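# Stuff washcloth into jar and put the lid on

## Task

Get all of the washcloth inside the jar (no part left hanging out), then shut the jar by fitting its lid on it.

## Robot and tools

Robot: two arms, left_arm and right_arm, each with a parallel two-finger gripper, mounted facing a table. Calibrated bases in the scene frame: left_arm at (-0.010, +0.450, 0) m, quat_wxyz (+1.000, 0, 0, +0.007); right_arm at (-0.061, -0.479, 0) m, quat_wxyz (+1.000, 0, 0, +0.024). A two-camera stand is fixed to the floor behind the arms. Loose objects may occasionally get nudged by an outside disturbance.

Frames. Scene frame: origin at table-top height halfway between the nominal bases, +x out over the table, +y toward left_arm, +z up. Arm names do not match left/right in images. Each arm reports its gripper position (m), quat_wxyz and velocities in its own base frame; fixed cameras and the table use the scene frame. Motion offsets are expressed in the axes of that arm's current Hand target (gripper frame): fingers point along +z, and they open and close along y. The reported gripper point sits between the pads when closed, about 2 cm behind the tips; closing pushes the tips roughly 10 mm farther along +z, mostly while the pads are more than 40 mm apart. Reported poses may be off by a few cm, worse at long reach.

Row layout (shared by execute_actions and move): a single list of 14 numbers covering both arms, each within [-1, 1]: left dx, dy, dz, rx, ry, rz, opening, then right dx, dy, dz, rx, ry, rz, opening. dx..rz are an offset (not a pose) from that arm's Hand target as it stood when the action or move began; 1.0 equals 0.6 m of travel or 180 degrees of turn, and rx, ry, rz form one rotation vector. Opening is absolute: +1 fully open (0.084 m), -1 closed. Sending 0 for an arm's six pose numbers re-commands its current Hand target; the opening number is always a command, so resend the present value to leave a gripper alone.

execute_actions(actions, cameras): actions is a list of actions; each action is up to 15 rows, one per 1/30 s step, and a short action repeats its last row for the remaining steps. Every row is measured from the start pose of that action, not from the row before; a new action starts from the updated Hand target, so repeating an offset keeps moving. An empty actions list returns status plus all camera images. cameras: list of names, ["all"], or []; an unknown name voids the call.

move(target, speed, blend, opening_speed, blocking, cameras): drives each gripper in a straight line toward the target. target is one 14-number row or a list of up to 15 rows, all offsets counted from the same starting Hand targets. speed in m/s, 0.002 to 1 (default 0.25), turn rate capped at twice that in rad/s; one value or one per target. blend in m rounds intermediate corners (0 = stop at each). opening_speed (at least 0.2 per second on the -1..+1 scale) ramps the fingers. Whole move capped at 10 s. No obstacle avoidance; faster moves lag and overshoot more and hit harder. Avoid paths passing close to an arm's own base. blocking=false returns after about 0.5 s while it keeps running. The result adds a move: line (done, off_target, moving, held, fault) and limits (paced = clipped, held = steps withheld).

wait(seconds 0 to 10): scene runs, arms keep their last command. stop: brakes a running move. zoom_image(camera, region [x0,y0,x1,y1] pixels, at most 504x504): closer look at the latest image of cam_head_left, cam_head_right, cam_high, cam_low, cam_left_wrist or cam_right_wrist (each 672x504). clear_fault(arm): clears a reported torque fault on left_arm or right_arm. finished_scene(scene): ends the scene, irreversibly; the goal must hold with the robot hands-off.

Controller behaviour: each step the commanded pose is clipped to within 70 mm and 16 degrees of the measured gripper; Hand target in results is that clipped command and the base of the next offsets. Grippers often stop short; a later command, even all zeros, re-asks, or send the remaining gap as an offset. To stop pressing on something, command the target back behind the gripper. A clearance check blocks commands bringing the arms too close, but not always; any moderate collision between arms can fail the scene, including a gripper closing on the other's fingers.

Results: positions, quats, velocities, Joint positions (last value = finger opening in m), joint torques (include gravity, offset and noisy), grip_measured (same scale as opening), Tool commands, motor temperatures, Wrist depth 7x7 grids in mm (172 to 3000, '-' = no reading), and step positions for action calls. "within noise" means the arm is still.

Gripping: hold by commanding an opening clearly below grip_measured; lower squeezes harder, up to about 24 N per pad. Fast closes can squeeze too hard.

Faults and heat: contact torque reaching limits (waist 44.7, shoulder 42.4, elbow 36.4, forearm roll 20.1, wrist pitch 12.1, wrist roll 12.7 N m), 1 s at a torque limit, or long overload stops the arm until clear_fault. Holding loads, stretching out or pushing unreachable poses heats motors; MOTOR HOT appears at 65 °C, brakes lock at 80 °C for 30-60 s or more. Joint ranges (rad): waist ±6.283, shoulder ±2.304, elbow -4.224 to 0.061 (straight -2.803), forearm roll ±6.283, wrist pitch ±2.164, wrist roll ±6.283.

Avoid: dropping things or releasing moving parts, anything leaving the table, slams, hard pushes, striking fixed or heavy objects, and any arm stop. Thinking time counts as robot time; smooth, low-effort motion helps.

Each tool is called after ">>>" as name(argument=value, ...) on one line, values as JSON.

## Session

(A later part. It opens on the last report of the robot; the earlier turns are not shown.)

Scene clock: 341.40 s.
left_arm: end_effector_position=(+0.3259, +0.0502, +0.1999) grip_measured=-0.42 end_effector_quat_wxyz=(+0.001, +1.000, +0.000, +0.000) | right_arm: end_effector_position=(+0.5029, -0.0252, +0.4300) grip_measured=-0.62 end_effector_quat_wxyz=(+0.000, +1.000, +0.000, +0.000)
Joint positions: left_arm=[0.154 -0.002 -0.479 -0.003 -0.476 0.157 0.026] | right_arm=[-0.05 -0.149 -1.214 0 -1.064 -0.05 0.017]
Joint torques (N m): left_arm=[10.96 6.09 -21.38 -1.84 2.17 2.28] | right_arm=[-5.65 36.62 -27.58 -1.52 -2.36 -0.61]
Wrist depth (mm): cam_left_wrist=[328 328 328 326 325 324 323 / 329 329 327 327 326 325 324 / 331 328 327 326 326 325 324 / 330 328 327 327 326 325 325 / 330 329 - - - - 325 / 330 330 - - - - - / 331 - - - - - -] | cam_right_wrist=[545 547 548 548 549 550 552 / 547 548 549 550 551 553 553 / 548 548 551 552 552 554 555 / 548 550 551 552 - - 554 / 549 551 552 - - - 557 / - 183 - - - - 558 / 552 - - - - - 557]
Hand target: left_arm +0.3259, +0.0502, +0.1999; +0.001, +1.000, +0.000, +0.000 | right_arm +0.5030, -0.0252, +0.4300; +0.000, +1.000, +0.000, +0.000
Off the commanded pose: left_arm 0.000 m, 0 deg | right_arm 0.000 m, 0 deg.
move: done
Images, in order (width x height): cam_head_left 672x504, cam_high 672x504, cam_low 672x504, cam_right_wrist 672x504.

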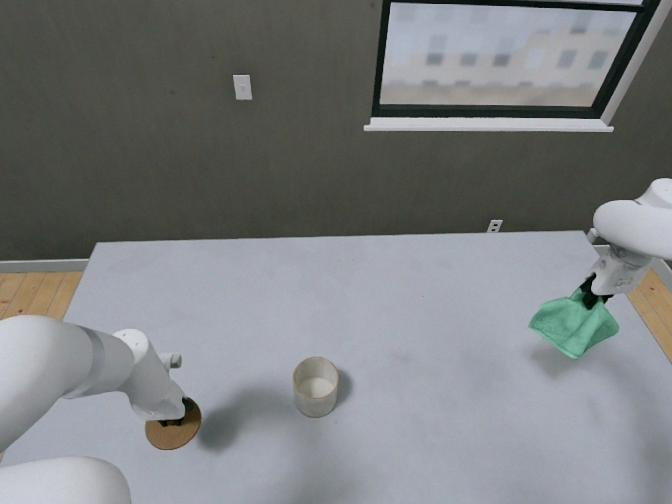

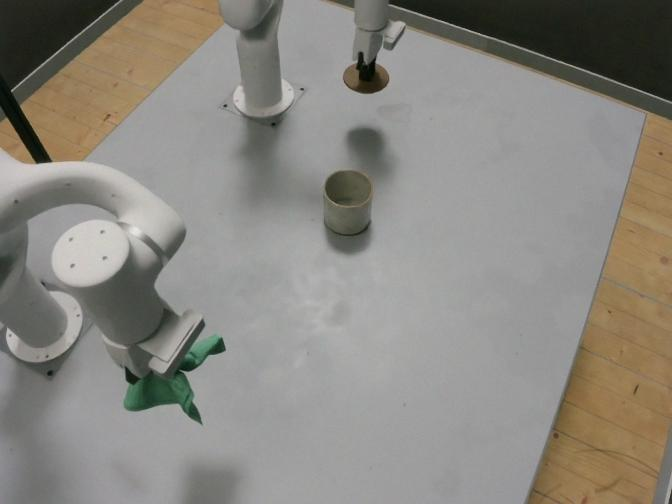

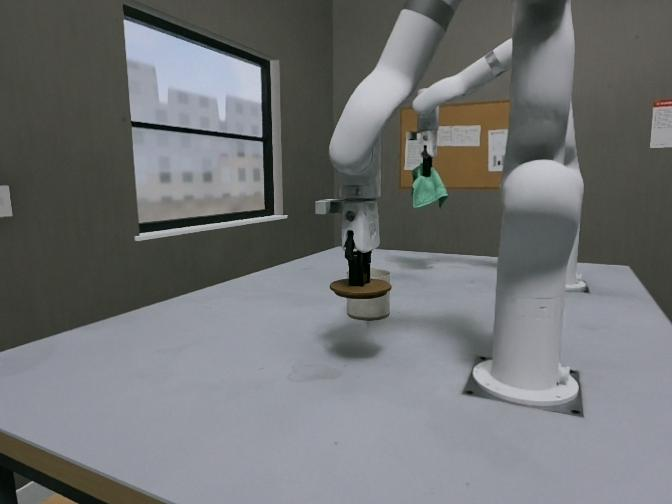

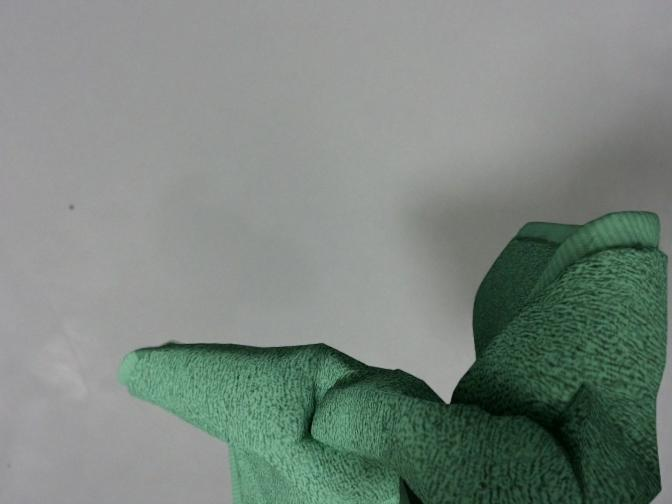

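>>> move(target=[0, 0, 0, 0, 0, 0, -0.9, -0.1383, -0.975, -0.0167, 0, 0, 0, -1], speed=0.22, cameras=["all"])

Scene clock: 352.07 s.
left_arm: end_effector_position=(+0.3259, +0.0502, +0.1999) grip_measured=-0.42 end_effector_quat_wxyz=(+0.001, +1.000, +0.000, +0.000) | right_arm: end_effector_position=(+0.4202, +0.5599, +0.4401) grip_measured=-0.62 end_effector_quat_wxyz=(+0.000, +1.000, +0.000, +0.000)
Joint positions: left_arm=[0.154 -0.002 -0.479 -0.003 -0.476 0.157 0.026] | right_arm=[0.927 -0.691 -1.968 0 -1.276 0.928 0.017]
Joint torques (N m): left_arm=[9.64 5.45 -20.77 -1.95 2.23 2.12] | right_arm=[10.95 20.62 -27.84 -1.44 -2.42 1.08]
Wrist depth (mm): cam_left_wrist=[329 328 327 326 326 325 324 / 329 328 327 327 326 325 324 / 329 328 328 328 327 326 325 / 329 329 328 328 326 326 324 / 330 330 - - - - 326 / 331 330 - - - - - / 330 - - - - - -] | cam_right_wrist=[554 554 558 559 559 562 562 / 555 556 558 560 560 563 565 / 556 555 553 554 560 562 564 / 555 557 552 555 - - 565 / 556 557 559 - - - 566 / - 185 175 - - - 567 / 560 - - - - - 568]
Hand target: left_arm +0.3259, +0.0502, +0.1999; +0.001, +1.000, +0.000, +0.000 | right_arm +0.4202, +0.5599, +0.4401; +0.000, +1.000, +0.000, +0.000
Off the commanded pose: left_arm 0.000 m, 0 deg | right_arm 0.000 m, 0 deg.
move: done

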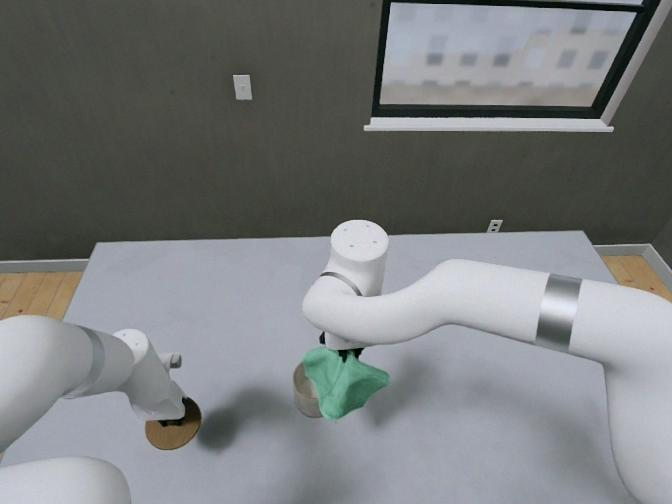

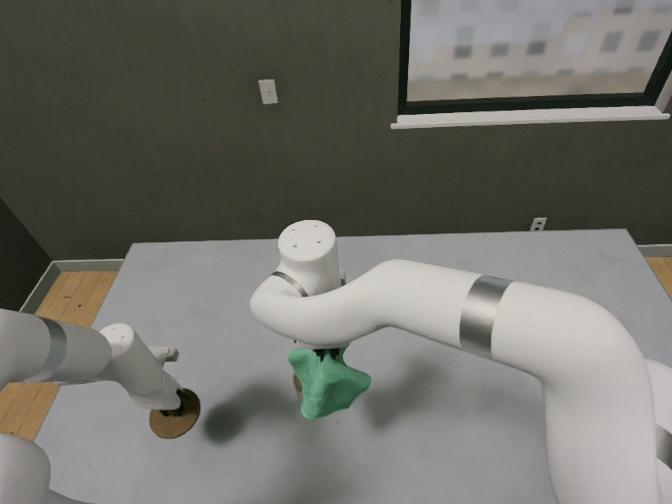

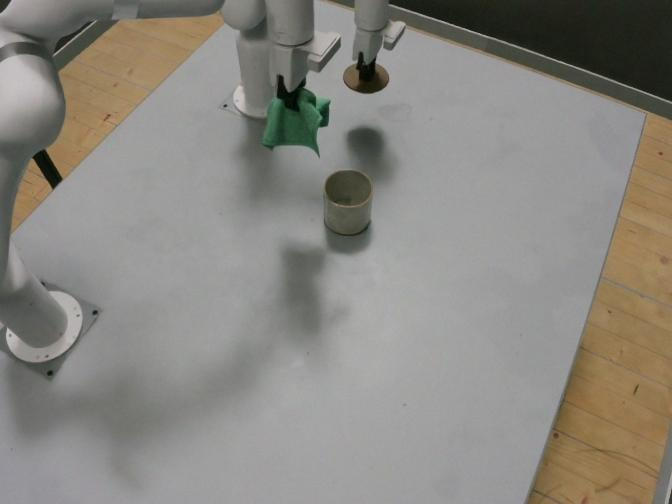

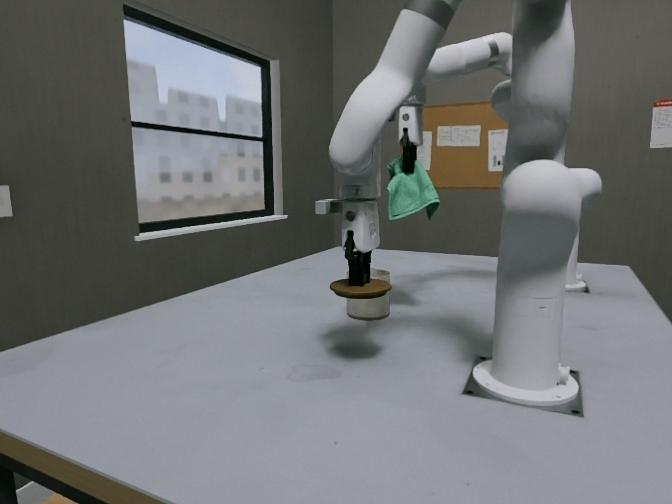

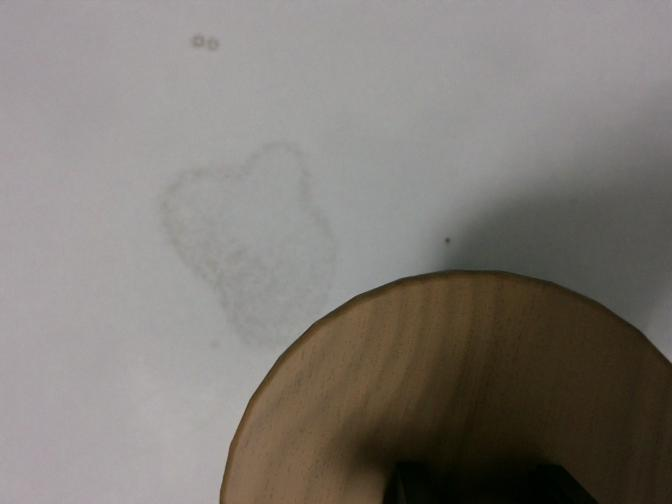

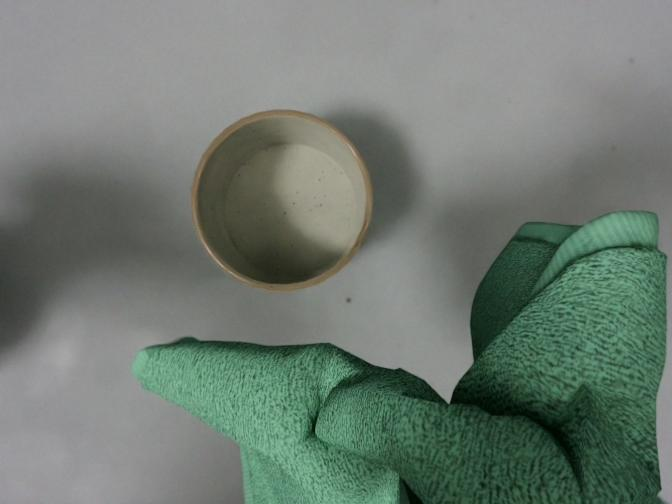

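>>> zoom_image(camera="cam_low", region=[340, 100, 480, 260])

>>> zoom_image(camera="cam_high", region=[240, 60, 400, 240])

>>> zoom_image(camera="cam_head_left", region=[270, 310, 410, 440])

>>> zoom_image(camera="cam_head_right", region=[260, 310, 400, 440])

Scaled by 3.150 from the camera's 672x504 image, which has a finer 960x720 frame.

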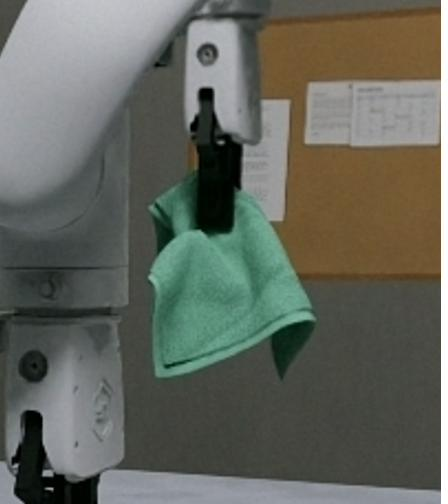

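Scaled by 2.800 from the camera's 672x504 image, which has a finer 960x720 frame.

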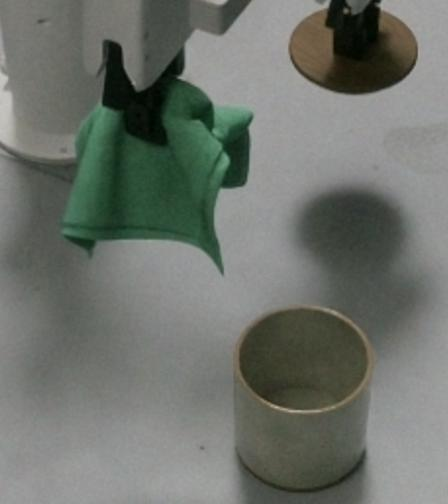

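Scaled by 3.600 from the camera's 672x504 image, which has a finer 960x720 frame.

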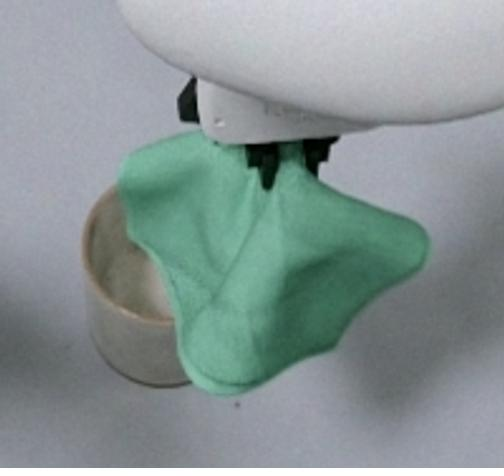

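Scaled by 3.600 from the camera's 672x504 image, which has a finer 960x720 frame.

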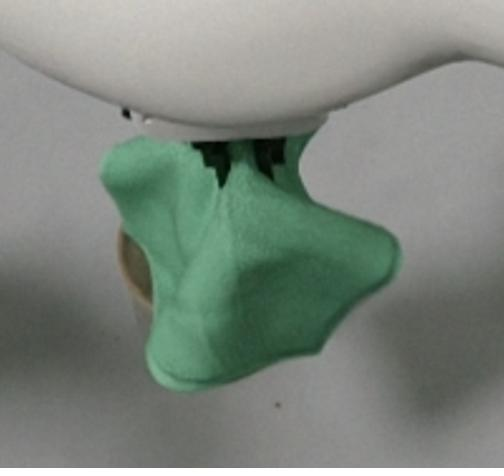

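>>> move(target=[[0, 0, 0, 0, 0, 0, -0.9, -0.1, 0.5166, 0.4168, 0, 0, 0, -1], [0, 0, 0, 0, 0, 0, -0.9, 0.133, 0.5166, 0.6668, 0, 0, 0, -1], [0, 0, 0, 0, 0, 0, -0.9, 0.133, 0.5166, 0.6668, 0, 0, 0, 0.3]], speed=[0.2, 0.1, 0.1], blend=[0.03, 0, 0], opening_speed=1.5, cameras=["cam_high", "cam_low"])

>>> move(target=[[0, 0, 0, 0, 0, 0, -0.9, 0, 0, -0.2, 0, 0, 0, 0.3], [0, 0, 0, 0, 0, 0, -0.9, -0.25, 0, -0.4833, 0, 0, 0, 0.3]], speed=[0.12, 0.2], blend=[0.03, 0], cameras=["cam_high", "cam_low", "cam_right_wrist", "cam_head_left"])

>>> zoom_image(camera="cam_right_wrist", region=[100, 50, 550, 500])

>>> zoom_image(camera="cam_high", region=[180, 220, 360, 380])

Scene clock: 367.33 s.
left_arm: end_effector_position=(+0.3259, +0.0502, +0.1999) grip_measured=-0.42 end_effector_quat_wxyz=(+0.001, +1.000, +0.000, +0.000) | right_arm: end_effector_position=(+0.5002, +0.2500, +0.0400) grip_measured=+0.29 end_effector_quat_wxyz=(+0.000, +1.000, +0.000, +0.000)
Joint positions: left_arm=[0.154 -0.002 -0.479 -0.003 -0.476 0.157 0.026] | right_arm=[0.464 -0.792 -1.126 0 -0.333 0.464 0.056]
Joint torques (N m): left_arm=[9.39 4.43 -21 -2.52 2.08 2.16] | right_arm=[-10.92 20.86 -21.21 1.84 -1.07 -1.17]
Wrist depth (mm): cam_left_wrist=[330 328 326 326 325 325 323 / 329 329 328 327 326 325 324 / 331 329 328 328 327 325 324 / 330 329 329 327 326 325 325 / 330 329 - - - - 326 / 329 329 - - - - - / 331 - - - - - -] | cam_right_wrist=[- - - - - - - / - - - - - - - / - - - - - - - / - - - - - - - / - - - - - - - / - - - - - - - / - - - - - - -]
Hand target: left_arm +0.3259, +0.0502, +0.1999; +0.001, +1.000, +0.000, +0.000 | right_arm +0.5002, +0.2500, +0.0400; +0.000, +1.000, +0.000, +0.000
Off the commanded pose: left_arm 0.000 m, 0 deg | right_arm 0.000 m, 0 deg.
move: done
Images, in order (width x height): cam_high 672x504, cam_low 672x504.

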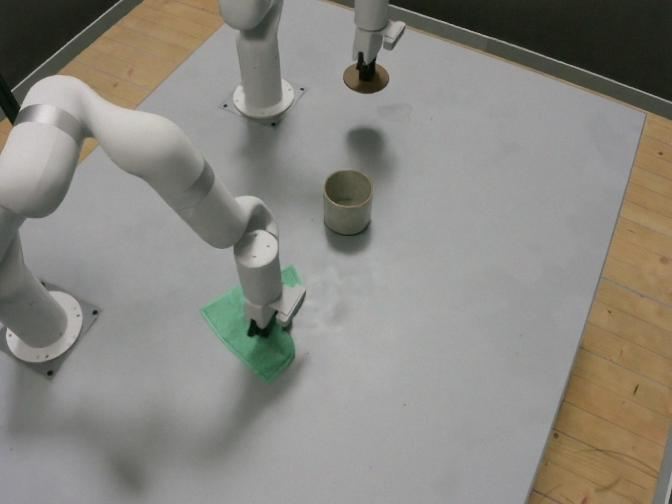

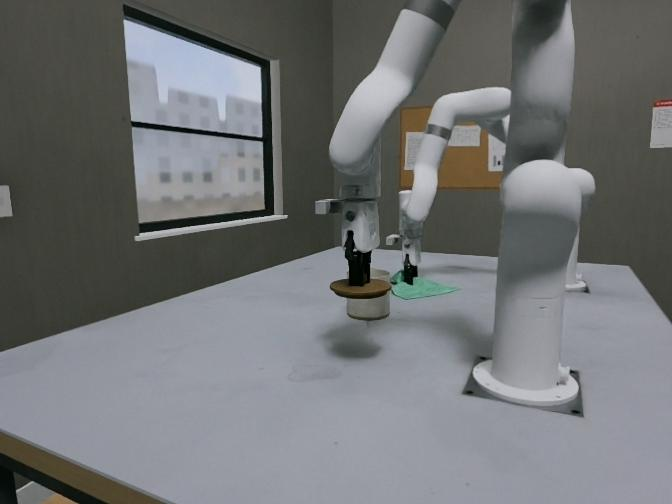

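Scene clock: 369.97 s.
left_arm: end_effector_position=(+0.3259, +0.0502, +0.1999) grip_measured=-0.42 end_effector_quat_wxyz=(+0.001, +1.000, +0.000, +0.000) | right_arm: end_effector_position=(+0.3500, +0.2500, +0.3299) grip_measured=+0.29 end_effector_quat_wxyz=(+0.000, +1.000, +0.000, +0.000)
Joint positions: left_arm=[0.154 -0.002 -0.479 -0.003 -0.476 0.157 0.026] | right_arm=[0.62 -0.04 -0.863 0 -0.823 0.621 0.056]
Joint torques (N m): left_arm=[9.73 4.91 -20.93 -1.96 2.12 2.09] | right_arm=[9.75 32.2 -6.88 -1.65 -2.36 0.98]
Wrist depth (mm): cam_left_wrist=[328 328 327 327 326 325 325 / 329 328 327 328 326 324 325 / 330 329 328 327 326 326 325 / 330 330 328 327 326 326 325 / 330 330 - - - - 324 / 330 330 - - - - - / 331 - - - - - -] | cam_right_wrist=[448 449 450 451 428 448 455 / 448 449 428 418 444 449 455 / 449 447 446 429 448 455 457 / 449 451 447 439 449 454 457 / 450 451 452 448 452 456 457 / 451 452 453 455 455 456 458 / 452 452 454 454 455 457 458]
Hand target: left_arm +0.3259, +0.0502, +0.1999; +0.001, +1.000, +0.000, +0.000 | right_arm +0.3500, +0.2500, +0.3299; +0.000, +1.000, +0.000, +0.000
Off the commanded pose: left_arm 0.000 m, 0 deg | right_arm 0.000 m, 0 deg.
move: done
Images, in order (width x height): cam_head_left 672x504, cam_high 672x504, cam_low 672x504, cam_right_wrist 672x504.

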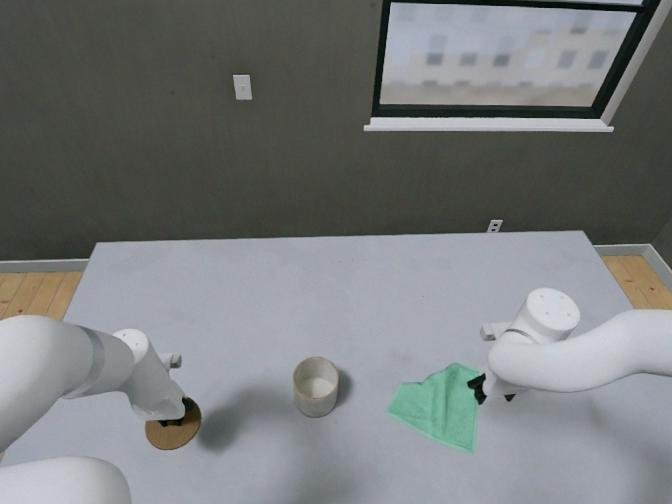

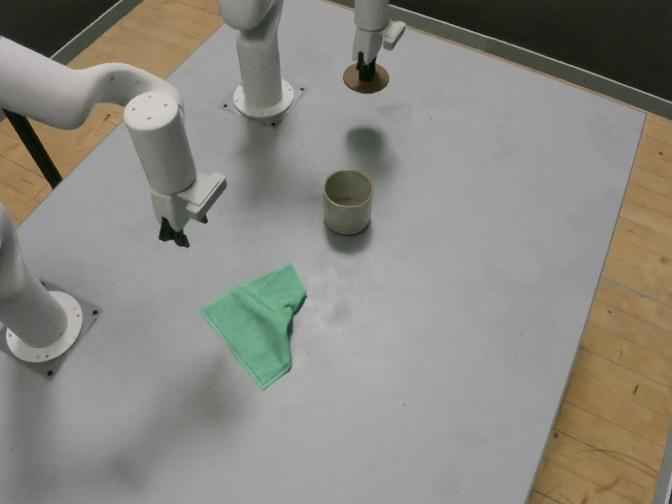

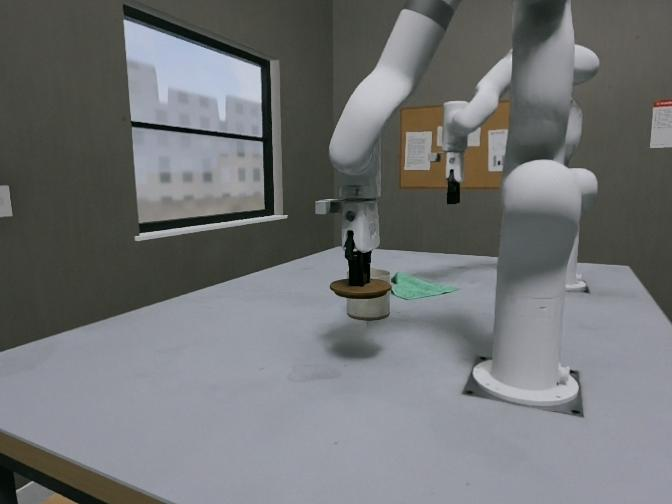

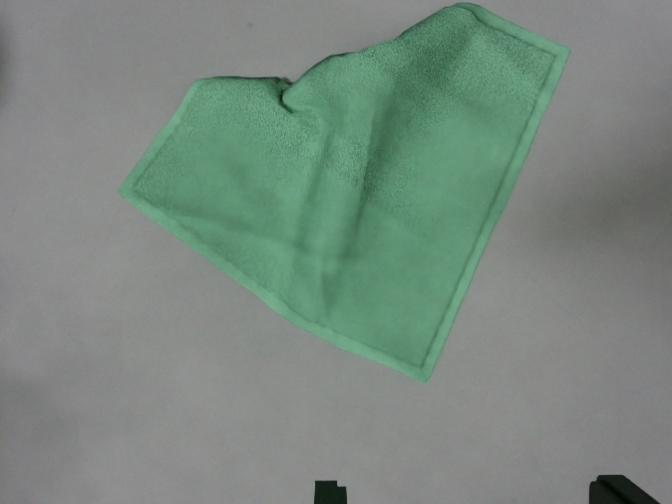

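Scaled by 1.120 from the camera's 672x504 image, which has a finer 960x720 frame.

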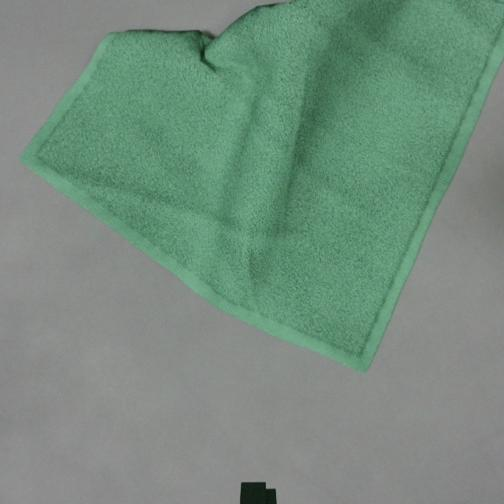

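Scaled by 2.800 from the camera's 672x504 image, which has a finer 960x720 frame.

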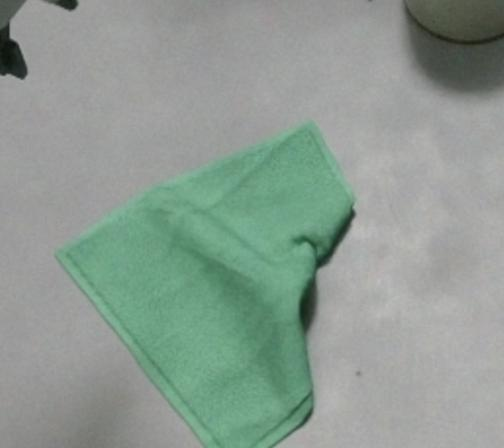

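>>> move(target=[[0, 0, 0, 0, 0, 0, -0.9, 0.275, -0.03, 0.3, 0, 0, 0, 0.8], [0, 0, 0, 0, 0, 0, -0.9, 0.275, -0.03, 0.4933, 0, 0, 0, 0.8], [0, 0, 0, 0, 0, 0, -0.9, 0.275, -0.03, 0.4933, 0, 0, 0, -1]], speed=[0.2, 0.09, 0.08], opening_speed=1.3)

>>> move(target=[0, 0, 0, 0, 0, 0, -0.9, -0.05, 0, -0.65, 0, 0, 0, -1], speed=0.14, cameras=["cam_head_left", "cam_low", "cam_high", "cam_right_wrist"])

>>> zoom_image(camera="cam_low", region=[340, 100, 480, 260])

>>> zoom_image(camera="cam_high", region=[180, 180, 340, 360])

>>> zoom_image(camera="cam_head_left", region=[380, 290, 540, 450])

Scene clock: 469.37 s.
left_arm: end_effector_position=(+0.3259, +0.0502, +0.1999) grip_measured=-0.42 end_effector_quat_wxyz=(+0.001, +1.000, +0.000, +0.000) | right_arm: end_effector_position=(+0.5153, +0.2680, +0.0341) grip_measured=-0.60 end_effector_quat_wxyz=(+0.000, +1.000, +0.000, +0.000)
Joint positions: left_arm=[0.154 -0.002 -0.479 -0.003 -0.476 0.157 0.026] | right_arm=[0.48 -0.839 -1.199 0 -0.359 0.48 0.018]
Joint torques (N m): left_arm=[9.47 6.29 -20.9 -2.42 2.17 2.02] | right_arm=[-11.37 19.4 -0.25 -1.56 1.83 0.59]
Wrist depth (mm): cam_left_wrist=[329 328 327 326 327 325 324 / 329 328 328 328 326 325 324 / 330 329 328 327 327 326 324 / 330 329 329 326 327 326 324 / 330 329 - - - - 325 / 331 329 - - - - - / 331 - - - - - -] | cam_right_wrist=[- - - - - - - / - - - - - - - / - - - - - - - / - - - - - - - / - - - - - - - / - - - - - - - / - - - - - - -]
Hand target: left_arm +0.3259, +0.0502, +0.1999; +0.001, +1.000, +0.000, +0.000 | right_arm +0.5152, +0.2680, +0.0340; +0.000, +1.000, +0.000, +0.000
Off the commanded pose: left_arm 0.000 m, 0 deg | right_arm 0.000 m, 0 deg.
move: done

Scene clock: 472.63 s.
left_arm: end_effector_position=(+0.3259, +0.0502, +0.1999) grip_measured=-0.42 end_effector_quat_wxyz=(+0.001, +1.000, +0.000, +0.000) | right_arm: end_effector_position=(+0.4849, +0.2679, +0.4240) grip_measured=-0.63 end_effector_quat_wxyz=(+0.000, +1.000, +0.000, +0.000)
Joint positions: left_arm=[0.154 -0.002 -0.479 -0.003 -0.476 0.157 0.026] | right_arm=[0.505 -0.28 -1.356 0 -1.075 0.505 0.016]
Joint torques (N m): left_arm=[9.47 6.83 -20.59 -2.19 2.11 1.9] | right_arm=[10.38 41.65 -27.83 1.24 -2.26 1.15]
Wrist depth (mm): cam_left_wrist=[329 328 328 327 325 324 324 / 329 328 327 326 326 324 324 / 329 328 327 327 326 325 325 / 330 328 329 327 326 325 325 / 331 329 - - - - 324 / 330 329 - - - - - / 331 - - - - - -] | cam_right_wrist=[540 541 541 542 545 546 547 / 539 541 542 544 545 546 548 / 540 542 543 545 545 547 548 / 542 543 543 545 548 549 549 / 542 544 543 545 547 - 551 / 544 545 195 181 - - 552 / 543 545 - - - - 551]
Hand target: left_arm +0.3259, +0.0502, +0.1999; +0.001, +1.000, +0.000, +0.000 | right_arm +0.4849, +0.2679, +0.4240; +0.000, +1.000, +0.000, +0.000
Off the commanded pose: left_arm 0.000 m, 0 deg | right_arm 0.000 m, 0 deg.
move: done
Images, in order (width x height): cam_head_left 672x504, cam_high 672x504, cam_low 672x504, cam_right_wrist 672x504.

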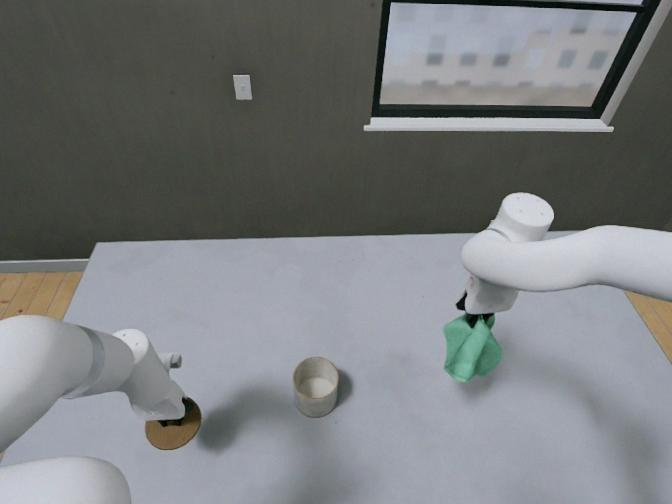

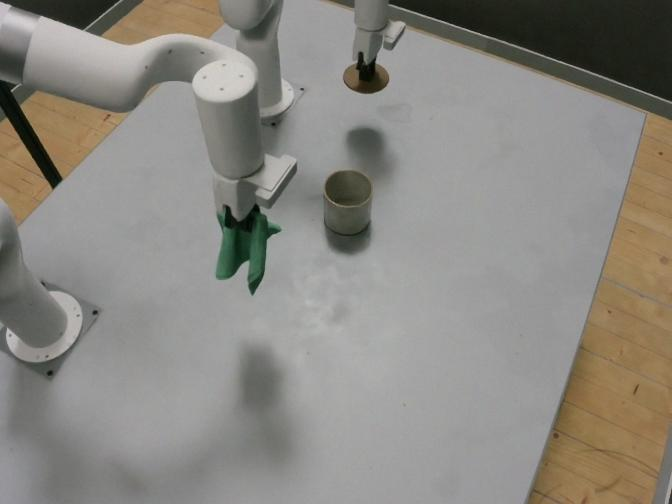

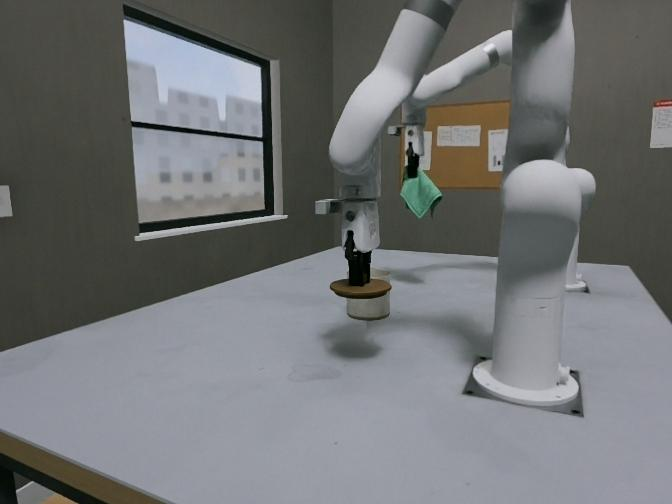

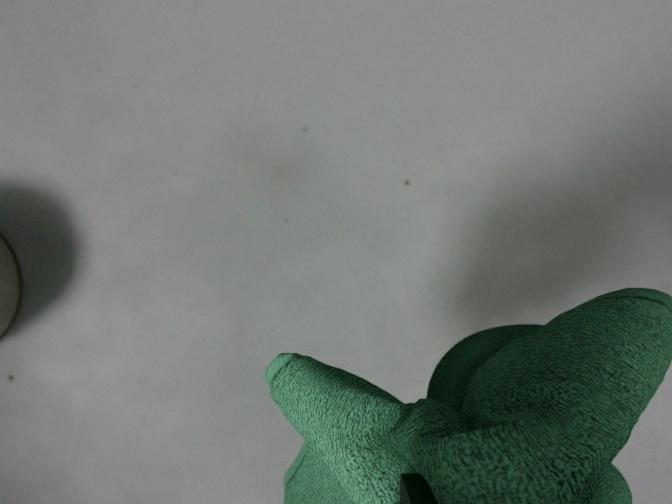

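Scaled by 3.150 from the camera's 672x504 image, which has a finer 960x720 frame.

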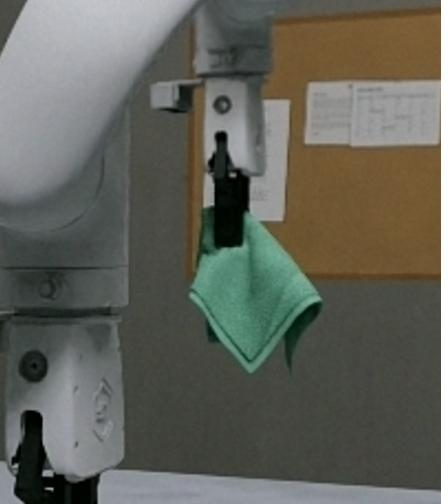

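Scaled by 2.800 from the camera's 672x504 image, which has a finer 960x720 frame.

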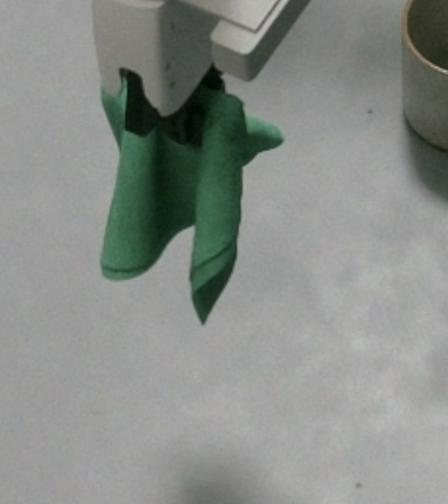

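Scaled by 3.150 from the camera's 672x504 image, which has a finer 960x720 frame.

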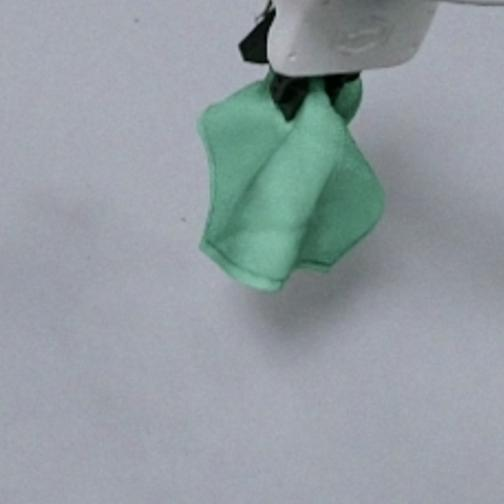

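>>> move(target=[0, 0, 0, 0, 0, 0, -0.9, 0.0977, -0.605, 0.14, 0, 0, 0, -1], speed=0.18, cameras=["cam_head_left", "cam_head_right", "cam_low", "cam_high", "cam_right_wrist"])

>>> zoom_image(camera="cam_low", region=[310, 160, 450, 330])

>>> zoom_image(camera="cam_high", region=[270, 80, 430, 250])

>>> zoom_image(camera="cam_head_left", region=[260, 300, 380, 420])

>>> zoom_image(camera="cam_head_right", region=[260, 300, 380, 420])

Scene clock: 485.00 s.
left_arm: end_effector_position=(+0.3259, +0.0502, +0.1999) grip_measured=-0.42 end_effector_quat_wxyz=(+0.001, +1.000, +0.000, +0.000) | right_arm: end_effector_position=(+0.5429, +0.6299, +0.3398) grip_measured=-0.63 end_effector_quat_wxyz=(-0.030, +0.999, +0.000, +0.026)
Joint positions: left_arm=[0.154 -0.002 -0.479 -0.003 -0.476 0.157 0.026] | right_arm=[0.86 -1.288 -2.768 0 -1.401 0.86 0.016]
Joint torques (N m): left_arm=[7.69 5.41 -20.69 -2.51 2.21 1.74] | right_arm=[10.69 29.41 -26.52 -1.1 0.98 1.08]
Wrist depth (mm): cam_left_wrist=[329 328 326 326 326 325 324 / 328 328 328 326 327 325 325 / 329 329 328 328 327 326 325 / 330 329 329 328 327 326 325 / 329 329 - - - - 325 / 330 330 - - - - - / 330 - - - - - -] | cam_right_wrist=[479 475 473 469 467 464 462 / 478 475 471 467 465 462 460 / 475 473 470 466 463 461 458 / 473 469 468 464 461 458 456 / 471 468 465 462 459 - 453 / 469 467 196 181 - - 450 / 466 465 - - - - 448]
Hand target: left_arm +0.3259, +0.0502, +0.1999; +0.001, +1.000, +0.000, +0.000 | right_arm +0.5437, +0.6309, +0.3401; +0.000, +1.000, +0.000, +0.000
Off the commanded pose: left_arm 0.000 m, 0 deg | right_arm 0.001 m, 4 deg.
elbow stopped short (right arm): the move would have taken joint 3 (elbow) straighter than the controller allows.
move: off_target (right_arm)
Images, in order (width x height): cam_head_left 672x504, cam_head_right 672x504, cam_high 672x504, cam_low 672x504, cam_right_wrist 672x504.

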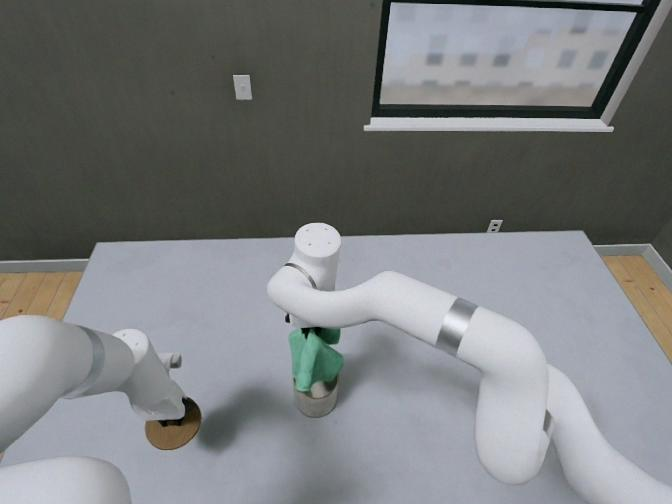

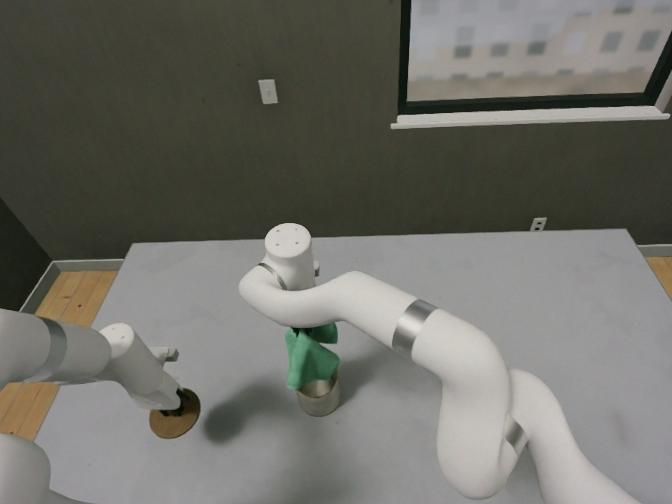

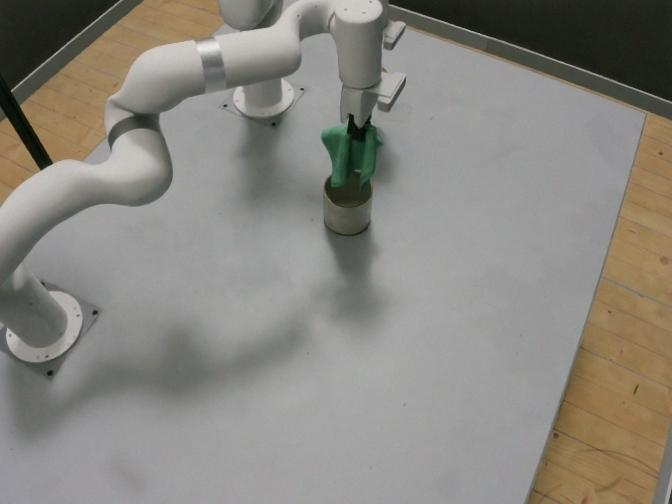

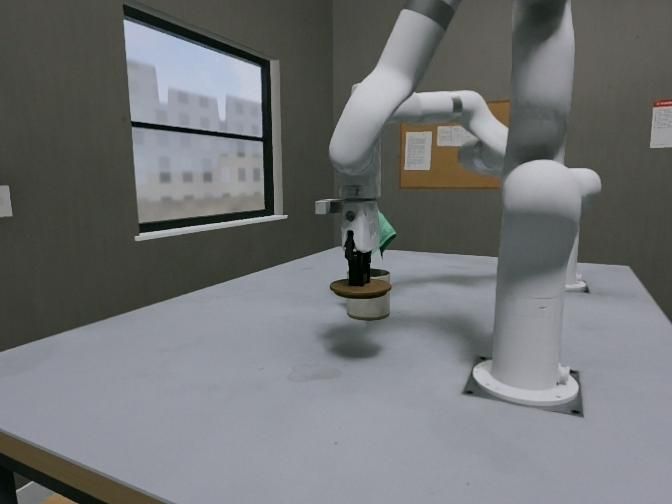

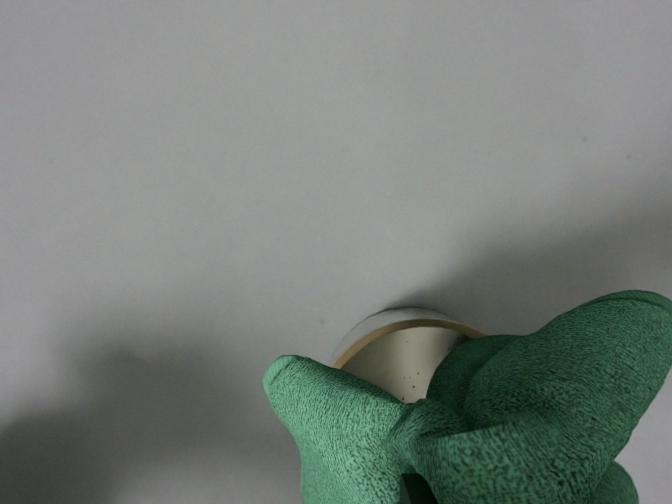

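Scaled by 2.965 from the camera's 672x504 image, which has a finer 960x720 frame.

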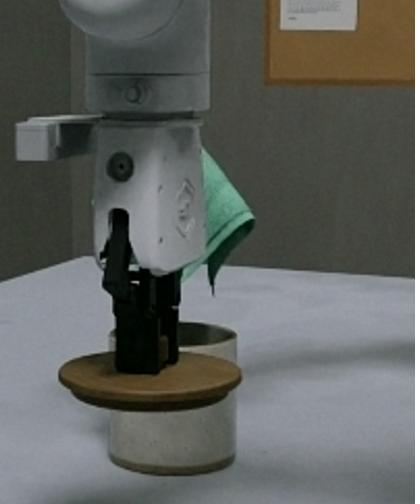

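Scaled by 2.965 from the camera's 672x504 image, which has a finer 960x720 frame.

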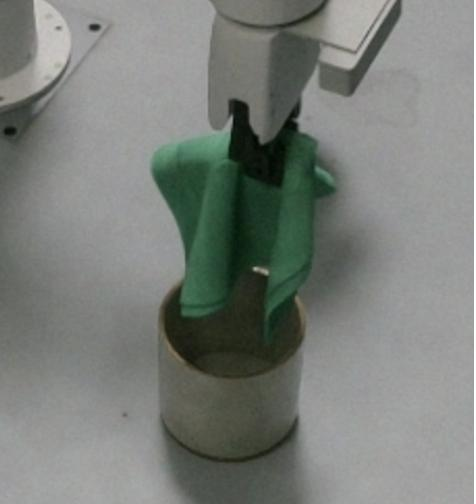

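Scaled by 4.200 from the camera's 672x504 image, which has a finer 960x720 frame.

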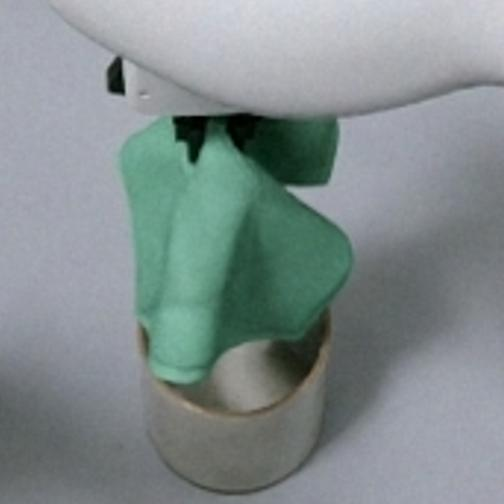

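Scaled by 4.200 from the camera's 672x504 image, which has a finer 960x720 frame.

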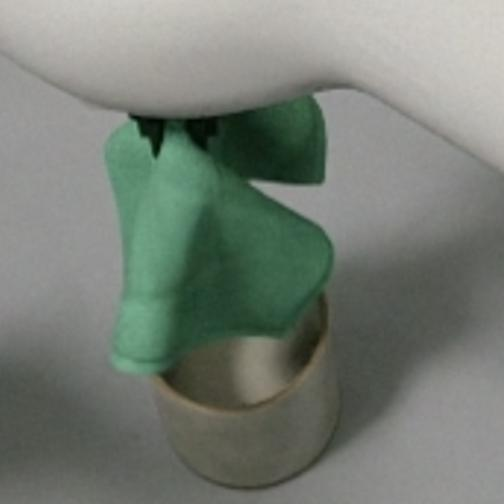

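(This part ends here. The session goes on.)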